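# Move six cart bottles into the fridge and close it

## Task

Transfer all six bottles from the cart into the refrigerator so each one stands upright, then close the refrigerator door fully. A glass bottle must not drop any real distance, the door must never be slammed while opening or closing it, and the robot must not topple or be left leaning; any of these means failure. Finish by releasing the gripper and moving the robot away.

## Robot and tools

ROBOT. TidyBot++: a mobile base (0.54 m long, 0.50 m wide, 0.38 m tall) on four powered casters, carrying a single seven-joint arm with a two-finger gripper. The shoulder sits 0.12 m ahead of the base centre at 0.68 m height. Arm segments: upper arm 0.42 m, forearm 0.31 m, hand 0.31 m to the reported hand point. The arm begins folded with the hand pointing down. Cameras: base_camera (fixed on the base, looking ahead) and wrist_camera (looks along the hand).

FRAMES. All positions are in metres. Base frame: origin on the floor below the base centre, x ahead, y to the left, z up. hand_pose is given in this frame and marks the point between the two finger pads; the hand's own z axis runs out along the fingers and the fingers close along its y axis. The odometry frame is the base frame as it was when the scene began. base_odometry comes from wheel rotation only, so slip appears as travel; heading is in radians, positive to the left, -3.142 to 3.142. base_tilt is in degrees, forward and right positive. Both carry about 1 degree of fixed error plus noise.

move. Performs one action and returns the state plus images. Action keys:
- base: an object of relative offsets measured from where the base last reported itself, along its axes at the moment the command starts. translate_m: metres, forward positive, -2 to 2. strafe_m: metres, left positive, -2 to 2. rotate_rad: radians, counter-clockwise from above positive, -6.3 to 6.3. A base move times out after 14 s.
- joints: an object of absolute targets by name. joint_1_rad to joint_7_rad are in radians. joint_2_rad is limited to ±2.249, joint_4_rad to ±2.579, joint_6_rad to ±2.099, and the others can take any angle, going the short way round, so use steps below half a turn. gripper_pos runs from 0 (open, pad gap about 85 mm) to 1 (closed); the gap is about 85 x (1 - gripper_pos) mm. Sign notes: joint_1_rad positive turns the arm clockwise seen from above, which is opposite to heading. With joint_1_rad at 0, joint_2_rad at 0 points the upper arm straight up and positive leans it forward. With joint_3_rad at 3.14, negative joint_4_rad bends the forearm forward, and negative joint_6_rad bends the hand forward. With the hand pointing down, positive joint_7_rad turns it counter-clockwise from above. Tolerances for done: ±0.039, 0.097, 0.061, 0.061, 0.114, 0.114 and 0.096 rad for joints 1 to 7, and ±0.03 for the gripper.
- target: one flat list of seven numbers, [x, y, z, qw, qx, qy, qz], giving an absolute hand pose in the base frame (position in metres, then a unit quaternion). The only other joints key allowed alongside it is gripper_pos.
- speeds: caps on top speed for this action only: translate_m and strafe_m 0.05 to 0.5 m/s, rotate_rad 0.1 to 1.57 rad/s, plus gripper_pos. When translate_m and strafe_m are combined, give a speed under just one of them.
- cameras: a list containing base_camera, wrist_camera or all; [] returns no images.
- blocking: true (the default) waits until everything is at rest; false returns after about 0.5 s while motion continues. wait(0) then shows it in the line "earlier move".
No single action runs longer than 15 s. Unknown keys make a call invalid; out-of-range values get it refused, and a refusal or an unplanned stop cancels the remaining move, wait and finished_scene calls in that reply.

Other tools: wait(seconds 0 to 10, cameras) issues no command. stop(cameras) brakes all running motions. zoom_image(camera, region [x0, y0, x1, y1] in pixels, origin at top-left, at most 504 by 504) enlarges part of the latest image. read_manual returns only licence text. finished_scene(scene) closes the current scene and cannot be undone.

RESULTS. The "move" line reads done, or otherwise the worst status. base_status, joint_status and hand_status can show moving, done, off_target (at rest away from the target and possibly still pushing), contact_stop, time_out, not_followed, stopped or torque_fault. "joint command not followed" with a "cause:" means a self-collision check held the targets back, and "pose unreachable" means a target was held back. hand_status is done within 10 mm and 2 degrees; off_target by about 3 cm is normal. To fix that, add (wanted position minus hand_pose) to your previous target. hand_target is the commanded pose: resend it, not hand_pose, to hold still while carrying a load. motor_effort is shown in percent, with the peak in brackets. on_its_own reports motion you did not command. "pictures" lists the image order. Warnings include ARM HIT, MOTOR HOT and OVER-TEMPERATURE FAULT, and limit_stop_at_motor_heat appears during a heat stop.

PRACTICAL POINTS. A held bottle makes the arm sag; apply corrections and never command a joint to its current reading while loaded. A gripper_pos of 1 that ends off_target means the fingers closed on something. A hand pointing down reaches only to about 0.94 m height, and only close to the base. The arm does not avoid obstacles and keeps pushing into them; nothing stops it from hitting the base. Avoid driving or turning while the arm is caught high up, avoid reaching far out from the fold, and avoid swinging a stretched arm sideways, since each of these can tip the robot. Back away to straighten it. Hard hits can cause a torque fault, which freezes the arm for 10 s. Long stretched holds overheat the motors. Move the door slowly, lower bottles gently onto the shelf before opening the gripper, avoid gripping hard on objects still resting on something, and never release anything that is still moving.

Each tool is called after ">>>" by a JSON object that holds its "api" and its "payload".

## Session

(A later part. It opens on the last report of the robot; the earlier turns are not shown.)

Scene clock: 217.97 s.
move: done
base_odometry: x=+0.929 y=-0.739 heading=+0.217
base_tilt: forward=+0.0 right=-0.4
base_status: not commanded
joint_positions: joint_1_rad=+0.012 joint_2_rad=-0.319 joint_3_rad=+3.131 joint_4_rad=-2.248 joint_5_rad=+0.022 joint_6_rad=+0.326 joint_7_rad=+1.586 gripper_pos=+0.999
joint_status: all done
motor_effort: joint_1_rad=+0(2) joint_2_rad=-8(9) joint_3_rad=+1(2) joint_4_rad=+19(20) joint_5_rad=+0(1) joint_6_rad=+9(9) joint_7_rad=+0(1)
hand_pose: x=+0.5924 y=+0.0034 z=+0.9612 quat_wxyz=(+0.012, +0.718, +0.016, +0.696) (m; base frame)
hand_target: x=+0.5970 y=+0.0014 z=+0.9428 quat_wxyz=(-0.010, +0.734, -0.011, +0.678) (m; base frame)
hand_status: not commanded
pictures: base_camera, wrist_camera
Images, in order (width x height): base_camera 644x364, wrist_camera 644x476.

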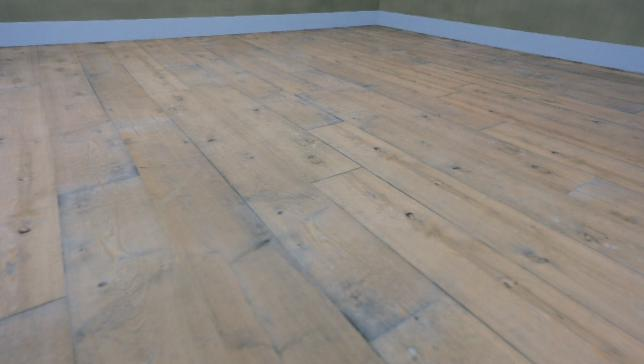

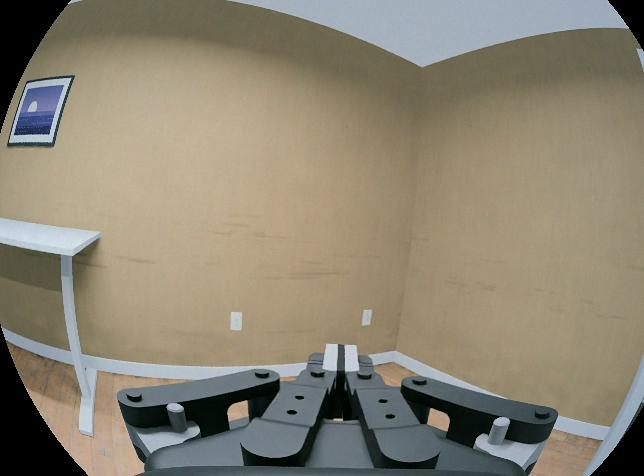

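>>> {"api": "move", "payload": {"base": {"rotate_rad":-2.2}, "cameras": ["wrist_camera","base_camera"]}}

Scene clock: 221.57 s.
move: done
base_odometry: x=+0.929 y=-0.739 heading=-1.982
base_tilt: forward=+0.0 right=-0.4
base_status: done
joint_positions: joint_1_rad=+0.006 joint_2_rad=-0.312 joint_3_rad=+3.133 joint_4_rad=-2.248 joint_5_rad=+0.022 joint_6_rad=+0.326 joint_7_rad=+1.586 gripper_pos=+0.999
joint_status: not commanded
motor_effort: joint_1_rad=+0(2) joint_2_rad=-8(11) joint_3_rad=+0(3) joint_4_rad=+20(20) joint_5_rad=+0(1) joint_6_rad=+9(9) joint_7_rad=+0(1)
hand_pose: x=+0.5945 y=+0.0053 z=+0.9576 quat_wxyz=(+0.010, +0.721, +0.017, +0.693) (m; base frame)
hand_target: x=+0.5970 y=+0.0014 z=+0.9428 quat_wxyz=(-0.010, +0.734, -0.011, +0.678) (m; base frame)
hand_status: not commanded
pictures: base_camera, wrist_camera
Images, in order (width x height): base_camera 644x364, wrist_camera 644x476.

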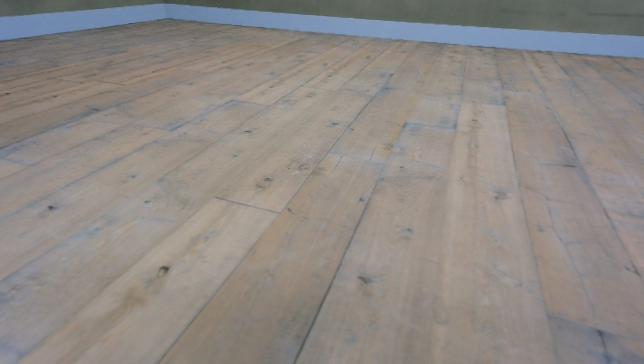

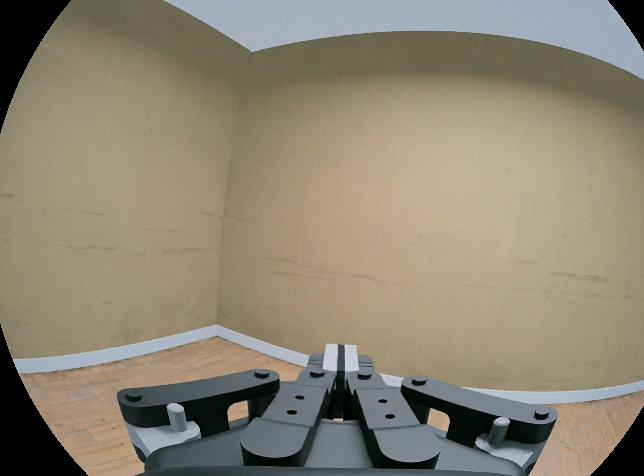

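>>> {"api": "move", "payload": {"base": {"translate_m":1.28,"strafe_m":-0.02}, "cameras": []}}

>>> {"api": "move", "payload": {"base": {"rotate_rad":2.25}, "cameras": ["wrist_camera","base_camera"]}}

Scene clock: 225.77 s.
move: done
base_odometry: x=+0.399 y=-1.904 heading=-1.983
base_tilt: forward=+0.0 right=-0.4
base_status: done
joint_positions: joint_1_rad=+0.006 joint_2_rad=-0.306 joint_3_rad=+3.133 joint_4_rad=-2.248 joint_5_rad=+0.022 joint_6_rad=+0.326 joint_7_rad=+1.586 gripper_pos=+0.999
joint_status: not commanded
motor_effort: joint_1_rad=+0(1) joint_2_rad=-8(11) joint_3_rad=+1(2) joint_4_rad=+19(20) joint_5_rad=+0(1) joint_6_rad=+9(9) joint_7_rad=+0(1)
hand_pose: x=+0.5961 y=+0.0053 z=+0.9549 quat_wxyz=(+0.010, +0.723, +0.017, +0.691) (m; base frame)
hand_target: x=+0.5970 y=+0.0014 z=+0.9428 quat_wxyz=(-0.010, +0.734, -0.011, +0.678) (m; base frame)
hand_status: not commanded
pictures: none
No camera images: "cameras" was empty.

Scene clock: 228.53 s.
move: done
base_odometry: x=+0.399 y=-1.904 heading=+0.266
base_tilt: forward=+0.0 right=-0.4
base_status: done
joint_positions: joint_1_rad=+0.004 joint_2_rad=-0.306 joint_3_rad=+3.135 joint_4_rad=-2.248 joint_5_rad=+0.022 joint_6_rad=+0.326 joint_7_rad=+1.586 gripper_pos=+0.999
joint_status: not commanded
motor_effort: joint_1_rad=+0(2) joint_2_rad=-8(10) joint_3_rad=+1(3) joint_4_rad=+19(20) joint_5_rad=+0(1) joint_6_rad=+9(9) joint_7_rad=+0(1)
hand_pose: x=+0.5961 y=+0.0055 z=+0.9549 quat_wxyz=(+0.010, +0.723, +0.017, +0.691) (m; base frame)
hand_target: x=+0.5970 y=+0.0014 z=+0.9428 quat_wxyz=(-0.010, +0.734, -0.011, +0.678) (m; base frame)
hand_status: not commanded
pictures: base_camera, wrist_camera
Images, in order (width x height): base_camera 644x364, wrist_camera 644x476.

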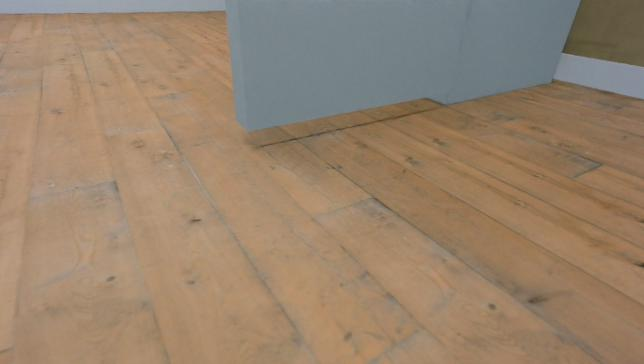

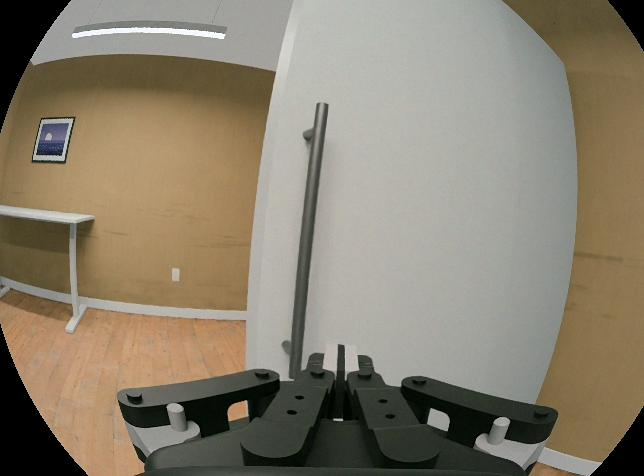

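>>> {"api": "move", "payload": {"base": {"translate_m":0.42,"strafe_m":-0.29,"rotate_rad":0.35}, "speeds": {"translate_m":0.35}, "cameras": ["wrist_camera","base_camera"]}}

Scene clock: 231.73 s.
move: done
base_odometry: x=+0.880 y=-2.073 heading=+0.617
base_tilt: forward=+0.0 right=-0.4
base_status: done
joint_positions: joint_1_rad=+0.000 joint_2_rad=-0.306 joint_3_rad=+3.135 joint_4_rad=-2.248 joint_5_rad=+0.022 joint_6_rad=+0.326 joint_7_rad=+1.586 gripper_pos=+0.999
joint_status: not commanded
motor_effort: joint_1_rad=+0(2) joint_2_rad=-8(10) joint_3_rad=+1(3) joint_4_rad=+20(20) joint_5_rad=+0(1) joint_6_rad=+9(9) joint_7_rad=+0(1)
hand_pose: x=+0.5961 y=+0.0069 z=+0.9550 quat_wxyz=(+0.009, +0.723, +0.018, +0.691) (m; base frame)
hand_target: x=+0.5970 y=+0.0014 z=+0.9428 quat_wxyz=(-0.010, +0.734, -0.011, +0.678) (m; base frame)
hand_status: not commanded
pictures: base_camera, wrist_camera
Images, in order (width x height): base_camera 644x364, wrist_camera 644x476.

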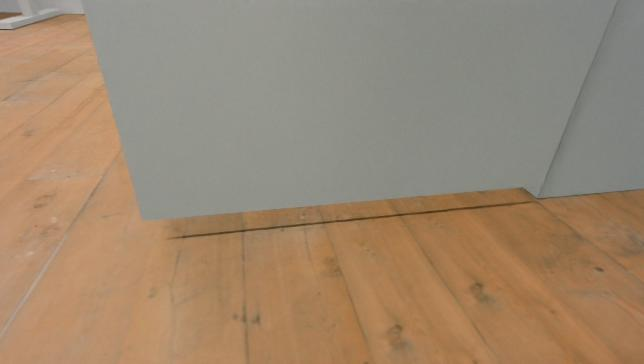

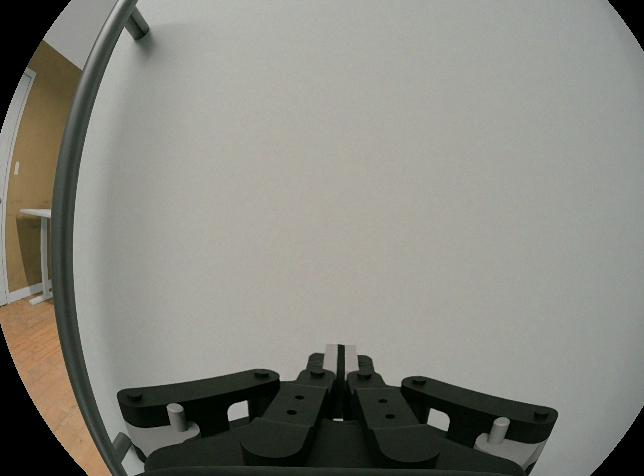

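>>> {"api": "move", "payload": {"base": {"translate_m":0.22}, "speeds": {"translate_m":0.12}, "cameras": ["wrist_camera","base_camera"]}}

Scene clock: 234.43 s.
move: done
base_odometry: x=+1.060 y=-1.946 heading=+0.616
base_tilt: forward=+0.0 right=-0.4
base_status: done
joint_positions: joint_1_rad=-0.004 joint_2_rad=-0.304 joint_3_rad=+3.135 joint_4_rad=-2.261 joint_5_rad=+0.022 joint_6_rad=+0.325 joint_7_rad=+1.586 gripper_pos=+0.999
joint_status: not commanded
motor_effort: joint_1_rad=+0(2) joint_2_rad=-8(11) joint_3_rad=+1(5) joint_4_rad=+19(26) joint_5_rad=+0(1) joint_6_rad=+9(11) joint_7_rad=+0(1)
hand_pose: x=+0.5947 y=+0.0088 z=+0.9456 quat_wxyz=(+0.007, +0.728, +0.020, +0.685) (m; base frame)
hand_target: x=+0.5970 y=+0.0014 z=+0.9428 quat_wxyz=(-0.010, +0.734, -0.011, +0.678) (m; base frame)
hand_status: not commanded
pictures: base_camera, wrist_camera
Images, in order (width x height): base_camera 644x364, wrist_camera 644x476.

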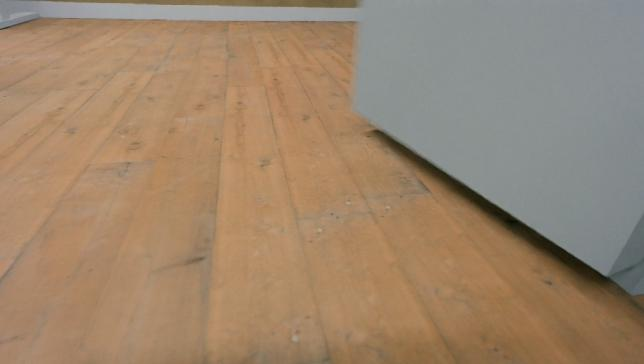

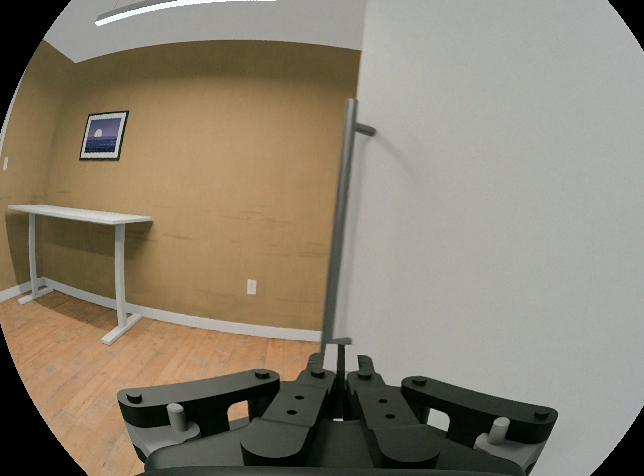

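>>> {"api": "wait", "payload": {"seconds": 1}}

Scene clock: 235.60 s.
base_odometry: x=+1.060 y=-1.946 heading=+0.616
base_tilt: forward=+0.0 right=-0.4
base_status: done
joint_positions: joint_1_rad=-0.004 joint_2_rad=-0.304 joint_3_rad=+3.135 joint_4_rad=-2.261 joint_5_rad=+0.022 joint_6_rad=+0.325 joint_7_rad=+1.586 gripper_pos=+0.999
joint_status: not commanded
motor_effort: joint_1_rad=+0(2) joint_2_rad=-8(11) joint_3_rad=+1(5) joint_4_rad=+18(26) joint_5_rad=+0(1) joint_6_rad=+9(11) joint_7_rad=+0(1)
hand_pose: x=+0.5947 y=+0.0088 z=+0.9456 quat_wxyz=(+0.007, +0.728, +0.020, +0.685) (m; base frame)
hand_target: x=+0.5970 y=+0.0014 z=+0.9428 quat_wxyz=(-0.010, +0.734, -0.011, +0.678) (m; base frame)
hand_status: not commanded
wait: 1.00 s; at rest by 0.10 s
pictures: base_camera, wrist_camera
Images, in order (width x height): base_camera 644x364, wrist_camera 644x476.

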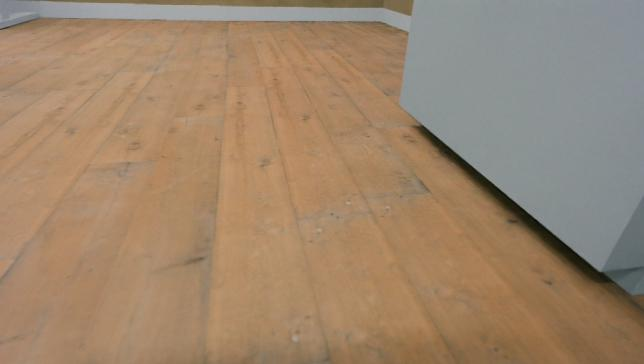

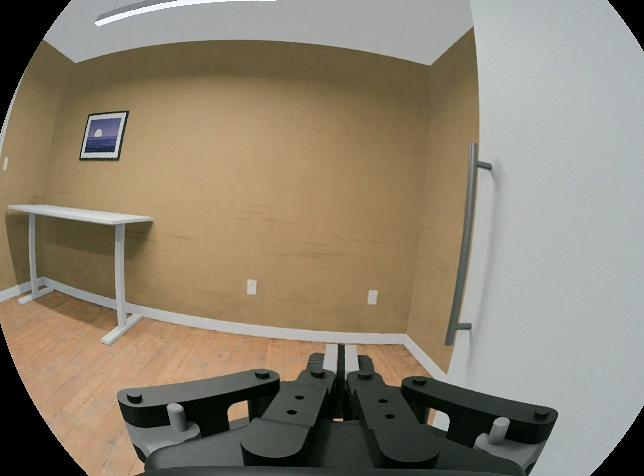

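>>> {"api": "move", "payload": {"base": {"translate_m":0.70,"strafe_m":0.56}, "cameras": ["base_camera"]}}

>>> {"api": "move", "payload": {"base": {"rotate_rad":-1.42}, "joints": {"joint_2_rad":-0.15,"joint_4_rad":-1.9,"joint_6_rad":0.25}, "cameras": ["wrist_camera","base_camera"]}}

Scene clock: 239.43 s.
move: done
base_odometry: x=+1.308 y=-1.085 heading=+0.616
base_tilt: forward=+0.0 right=-0.4
base_status: done
joint_positions: joint_1_rad=-0.004 joint_2_rad=-0.304 joint_3_rad=+3.135 joint_4_rad=-2.261 joint_5_rad=+0.022 joint_6_rad=+0.325 joint_7_rad=+1.586 gripper_pos=+0.999
joint_status: not commanded
motor_effort: joint_1_rad=+0(1) joint_2_rad=-9(11) joint_3_rad=+2(2) joint_4_rad=+19(20) joint_5_rad=+0(1) joint_6_rad=+9(9) joint_7_rad=+0(1)
hand_pose: x=+0.5948 y=+0.0086 z=+0.9455 quat_wxyz=(+0.007, +0.728, +0.020, +0.685) (m; base frame)
hand_target: x=+0.5970 y=+0.0014 z=+0.9428 quat_wxyz=(-0.010, +0.734, -0.011, +0.678) (m; base frame)
hand_status: not commanded
pictures: base_camera
Images, in order (width x height): base_camera 644x364.

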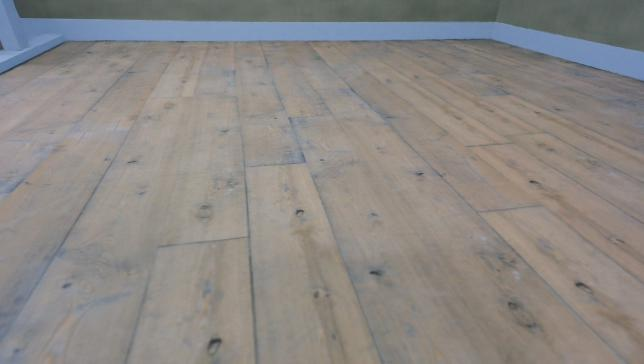

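Scene clock: 241.70 s.
move: done
base_odometry: x=+1.308 y=-1.085 heading=-0.803
base_tilt: forward=+0.0 right=-0.4
base_status: done
joint_positions: joint_1_rad=+0.003 joint_2_rad=-0.161 joint_3_rad=+3.142 joint_4_rad=-1.929 joint_5_rad=+0.022 joint_6_rad=+0.303 joint_7_rad=+1.586 gripper_pos=+0.999
joint_status: all done
motor_effort: joint_1_rad=+0(2) joint_2_rad=-14(16) joint_3_rad=+1(4) joint_4_rad=+20(21) joint_5_rad=+0(1) joint_6_rad=+9(10) joint_7_rad=+0(1)
hand_pose: x=+0.6695 y=+0.0013 z=+1.0684 quat_wxyz=(+0.013, +0.669, +0.013, +0.743) (m; base frame)
hand_target: x=+0.6760 y=+0.0014 z=+1.0638 quat_wxyz=(-0.011, +0.682, -0.010, +0.732) (m; base frame)
hand_status: not commanded
pictures: base_camera, wrist_camera
Images, in order (width x height): base_camera 644x364, wrist_camera 644x476.

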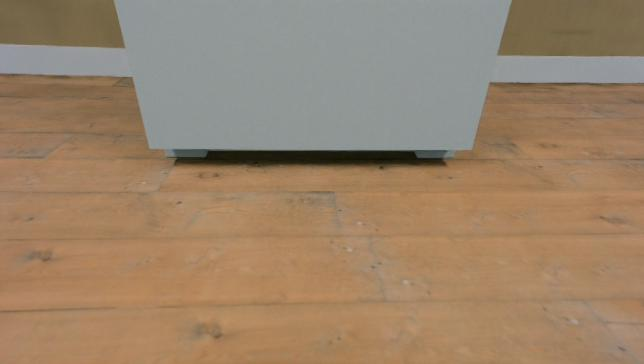

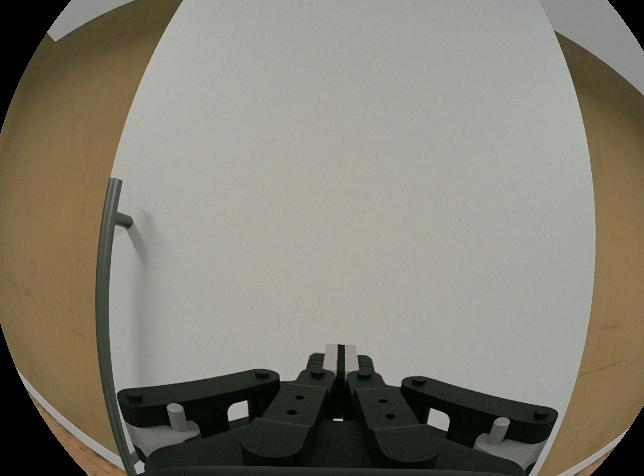

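>>> {"api": "move", "payload": {"base": {"translate_m":0.13,"strafe_m":0.07}, "speeds": {"translate_m":0.2}, "cameras": ["wrist_camera","base_camera"]}}

>>> {"api": "move", "payload": {"base": {"translate_m":0.08}, "speeds": {"translate_m":0.05}, "cameras": ["base_camera"]}}

Scene clock: 243.43 s.
move: done
base_odometry: x=+1.448 y=-1.130 heading=-0.804
base_tilt: forward=+0.0 right=-0.4
base_status: done
joint_positions: joint_1_rad=+0.003 joint_2_rad=-0.158 joint_3_rad=+3.142 joint_4_rad=-1.928 joint_5_rad=+0.022 joint_6_rad=+0.302 joint_7_rad=+1.586 gripper_pos=+0.999
joint_status: not commanded
motor_effort: joint_1_rad=+0(1) joint_2_rad=-14(16) joint_3_rad=+1(3) joint_4_rad=+20(21) joint_5_rad=+0(1) joint_6_rad=+9(9) joint_7_rad=+0(1)
hand_pose: x=+0.6706 y=+0.0013 z=+1.0667 quat_wxyz=(+0.013, +0.670, +0.013, +0.742) (m; base frame)
hand_target: x=+0.6760 y=+0.0014 z=+1.0638 quat_wxyz=(-0.011, +0.682, -0.010, +0.732) (m; base frame)
hand_status: not commanded
pictures: base_camera, wrist_camera
Images, in order (width x height): base_camera 644x364, wrist_camera 644x476.

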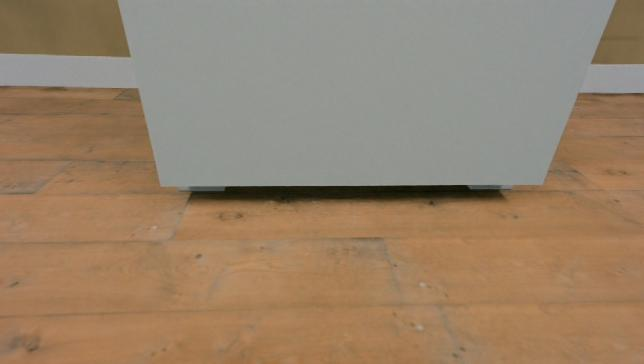

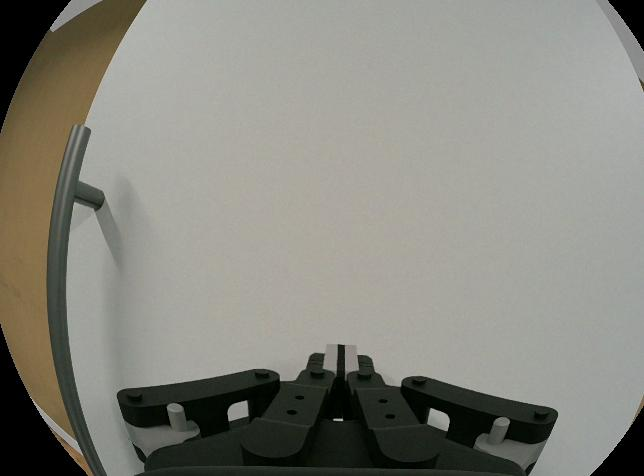

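Scene clock: 247.37 s.
move: time_out
base_odometry: x=+1.502 y=-1.185 heading=-0.805
base_tilt: forward=-0.1 right=-0.4
base_status: translate_m time_out (by the wheels' count: +0.077 of +0.080)
joint_positions: joint_1_rad=+0.002 joint_2_rad=-0.300 joint_3_rad=+3.142 joint_4_rad=-2.007 joint_5_rad=+0.022 joint_6_rad=+0.224 joint_7_rad=+1.586 gripper_pos=+0.999
joint_status: not commanded
motor_effort: joint_1_rad=+1(2) joint_2_rad=+15(19) joint_3_rad=+2(5) joint_4_rad=+35(43) joint_5_rad=+0(1) joint_6_rad=+17(22) joint_7_rad=+0(1)
hand_pose: x=+0.6163 y=+0.0017 z=+1.0686 quat_wxyz=(+0.013, +0.675, +0.014, +0.737) (m; base frame)
hand_target: x=+0.6760 y=+0.0014 z=+1.0638 quat_wxyz=(-0.011, +0.682, -0.010, +0.732) (m; base frame)
hand_status: not commanded
pictures: base_camera
Images, in order (width x height): base_camera 644x364.

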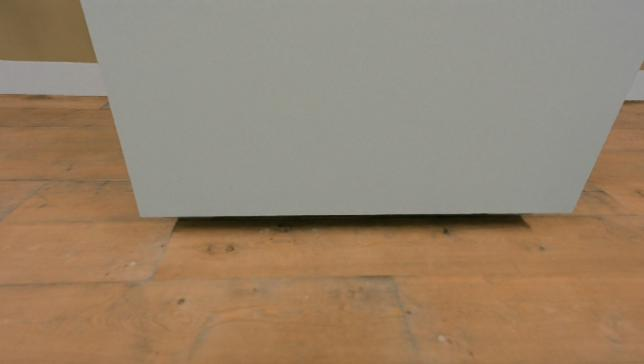

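>>> {"api": "move", "payload": {"base": {"translate_m":-0.4}, "cameras": ["wrist_camera","base_camera"]}}

Scene clock: 249.67 s.
move: done
base_odometry: x=+1.225 y=-0.896 heading=-0.805
base_tilt: forward=+0.0 right=-0.4
base_status: done
joint_positions: joint_1_rad=+0.002 joint_2_rad=-0.158 joint_3_rad=+3.142 joint_4_rad=-1.912 joint_5_rad=+0.022 joint_6_rad=+0.237 joint_7_rad=+1.586 gripper_pos=+0.999
joint_status: not commanded
motor_effort: joint_1_rad=+0(1) joint_2_rad=-13(18) joint_3_rad=+2(3) joint_4_rad=+20(33) joint_5_rad=+0(1) joint_6_rad=+9(15) joint_7_rad=+0(1)
hand_pose: x=+0.6727 y=+0.0019 z=+1.0565 quat_wxyz=(+0.012, +0.688, +0.014, +0.726) (m; base frame)
hand_target: x=+0.6760 y=+0.0014 z=+1.0638 quat_wxyz=(-0.011, +0.682, -0.010, +0.732) (m; base frame)
hand_status: not commanded
pictures: base_camera, wrist_camera
Images, in order (width x height): base_camera 644x364, wrist_camera 644x476.

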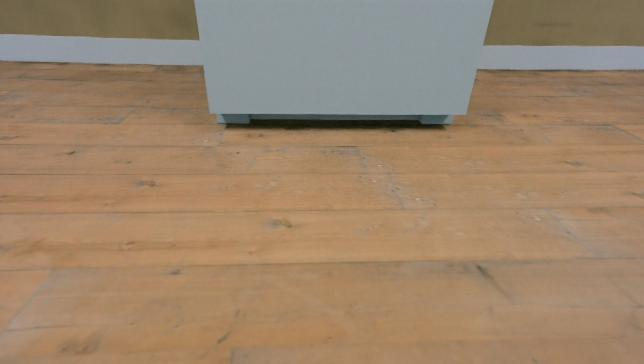

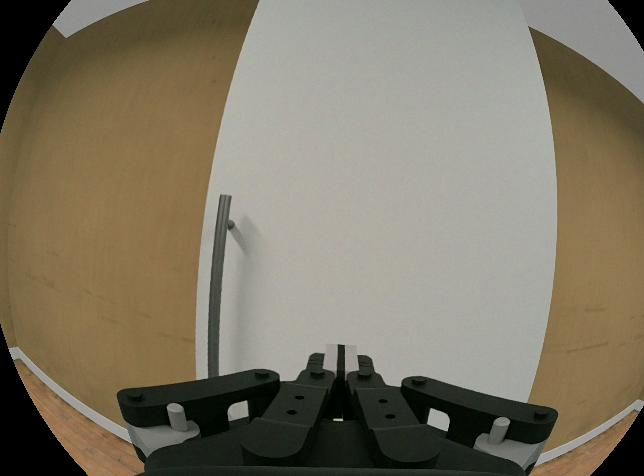

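>>> {"api": "finished_scene", "payload": {"scene": 2}}

The scene is finished: the task was done.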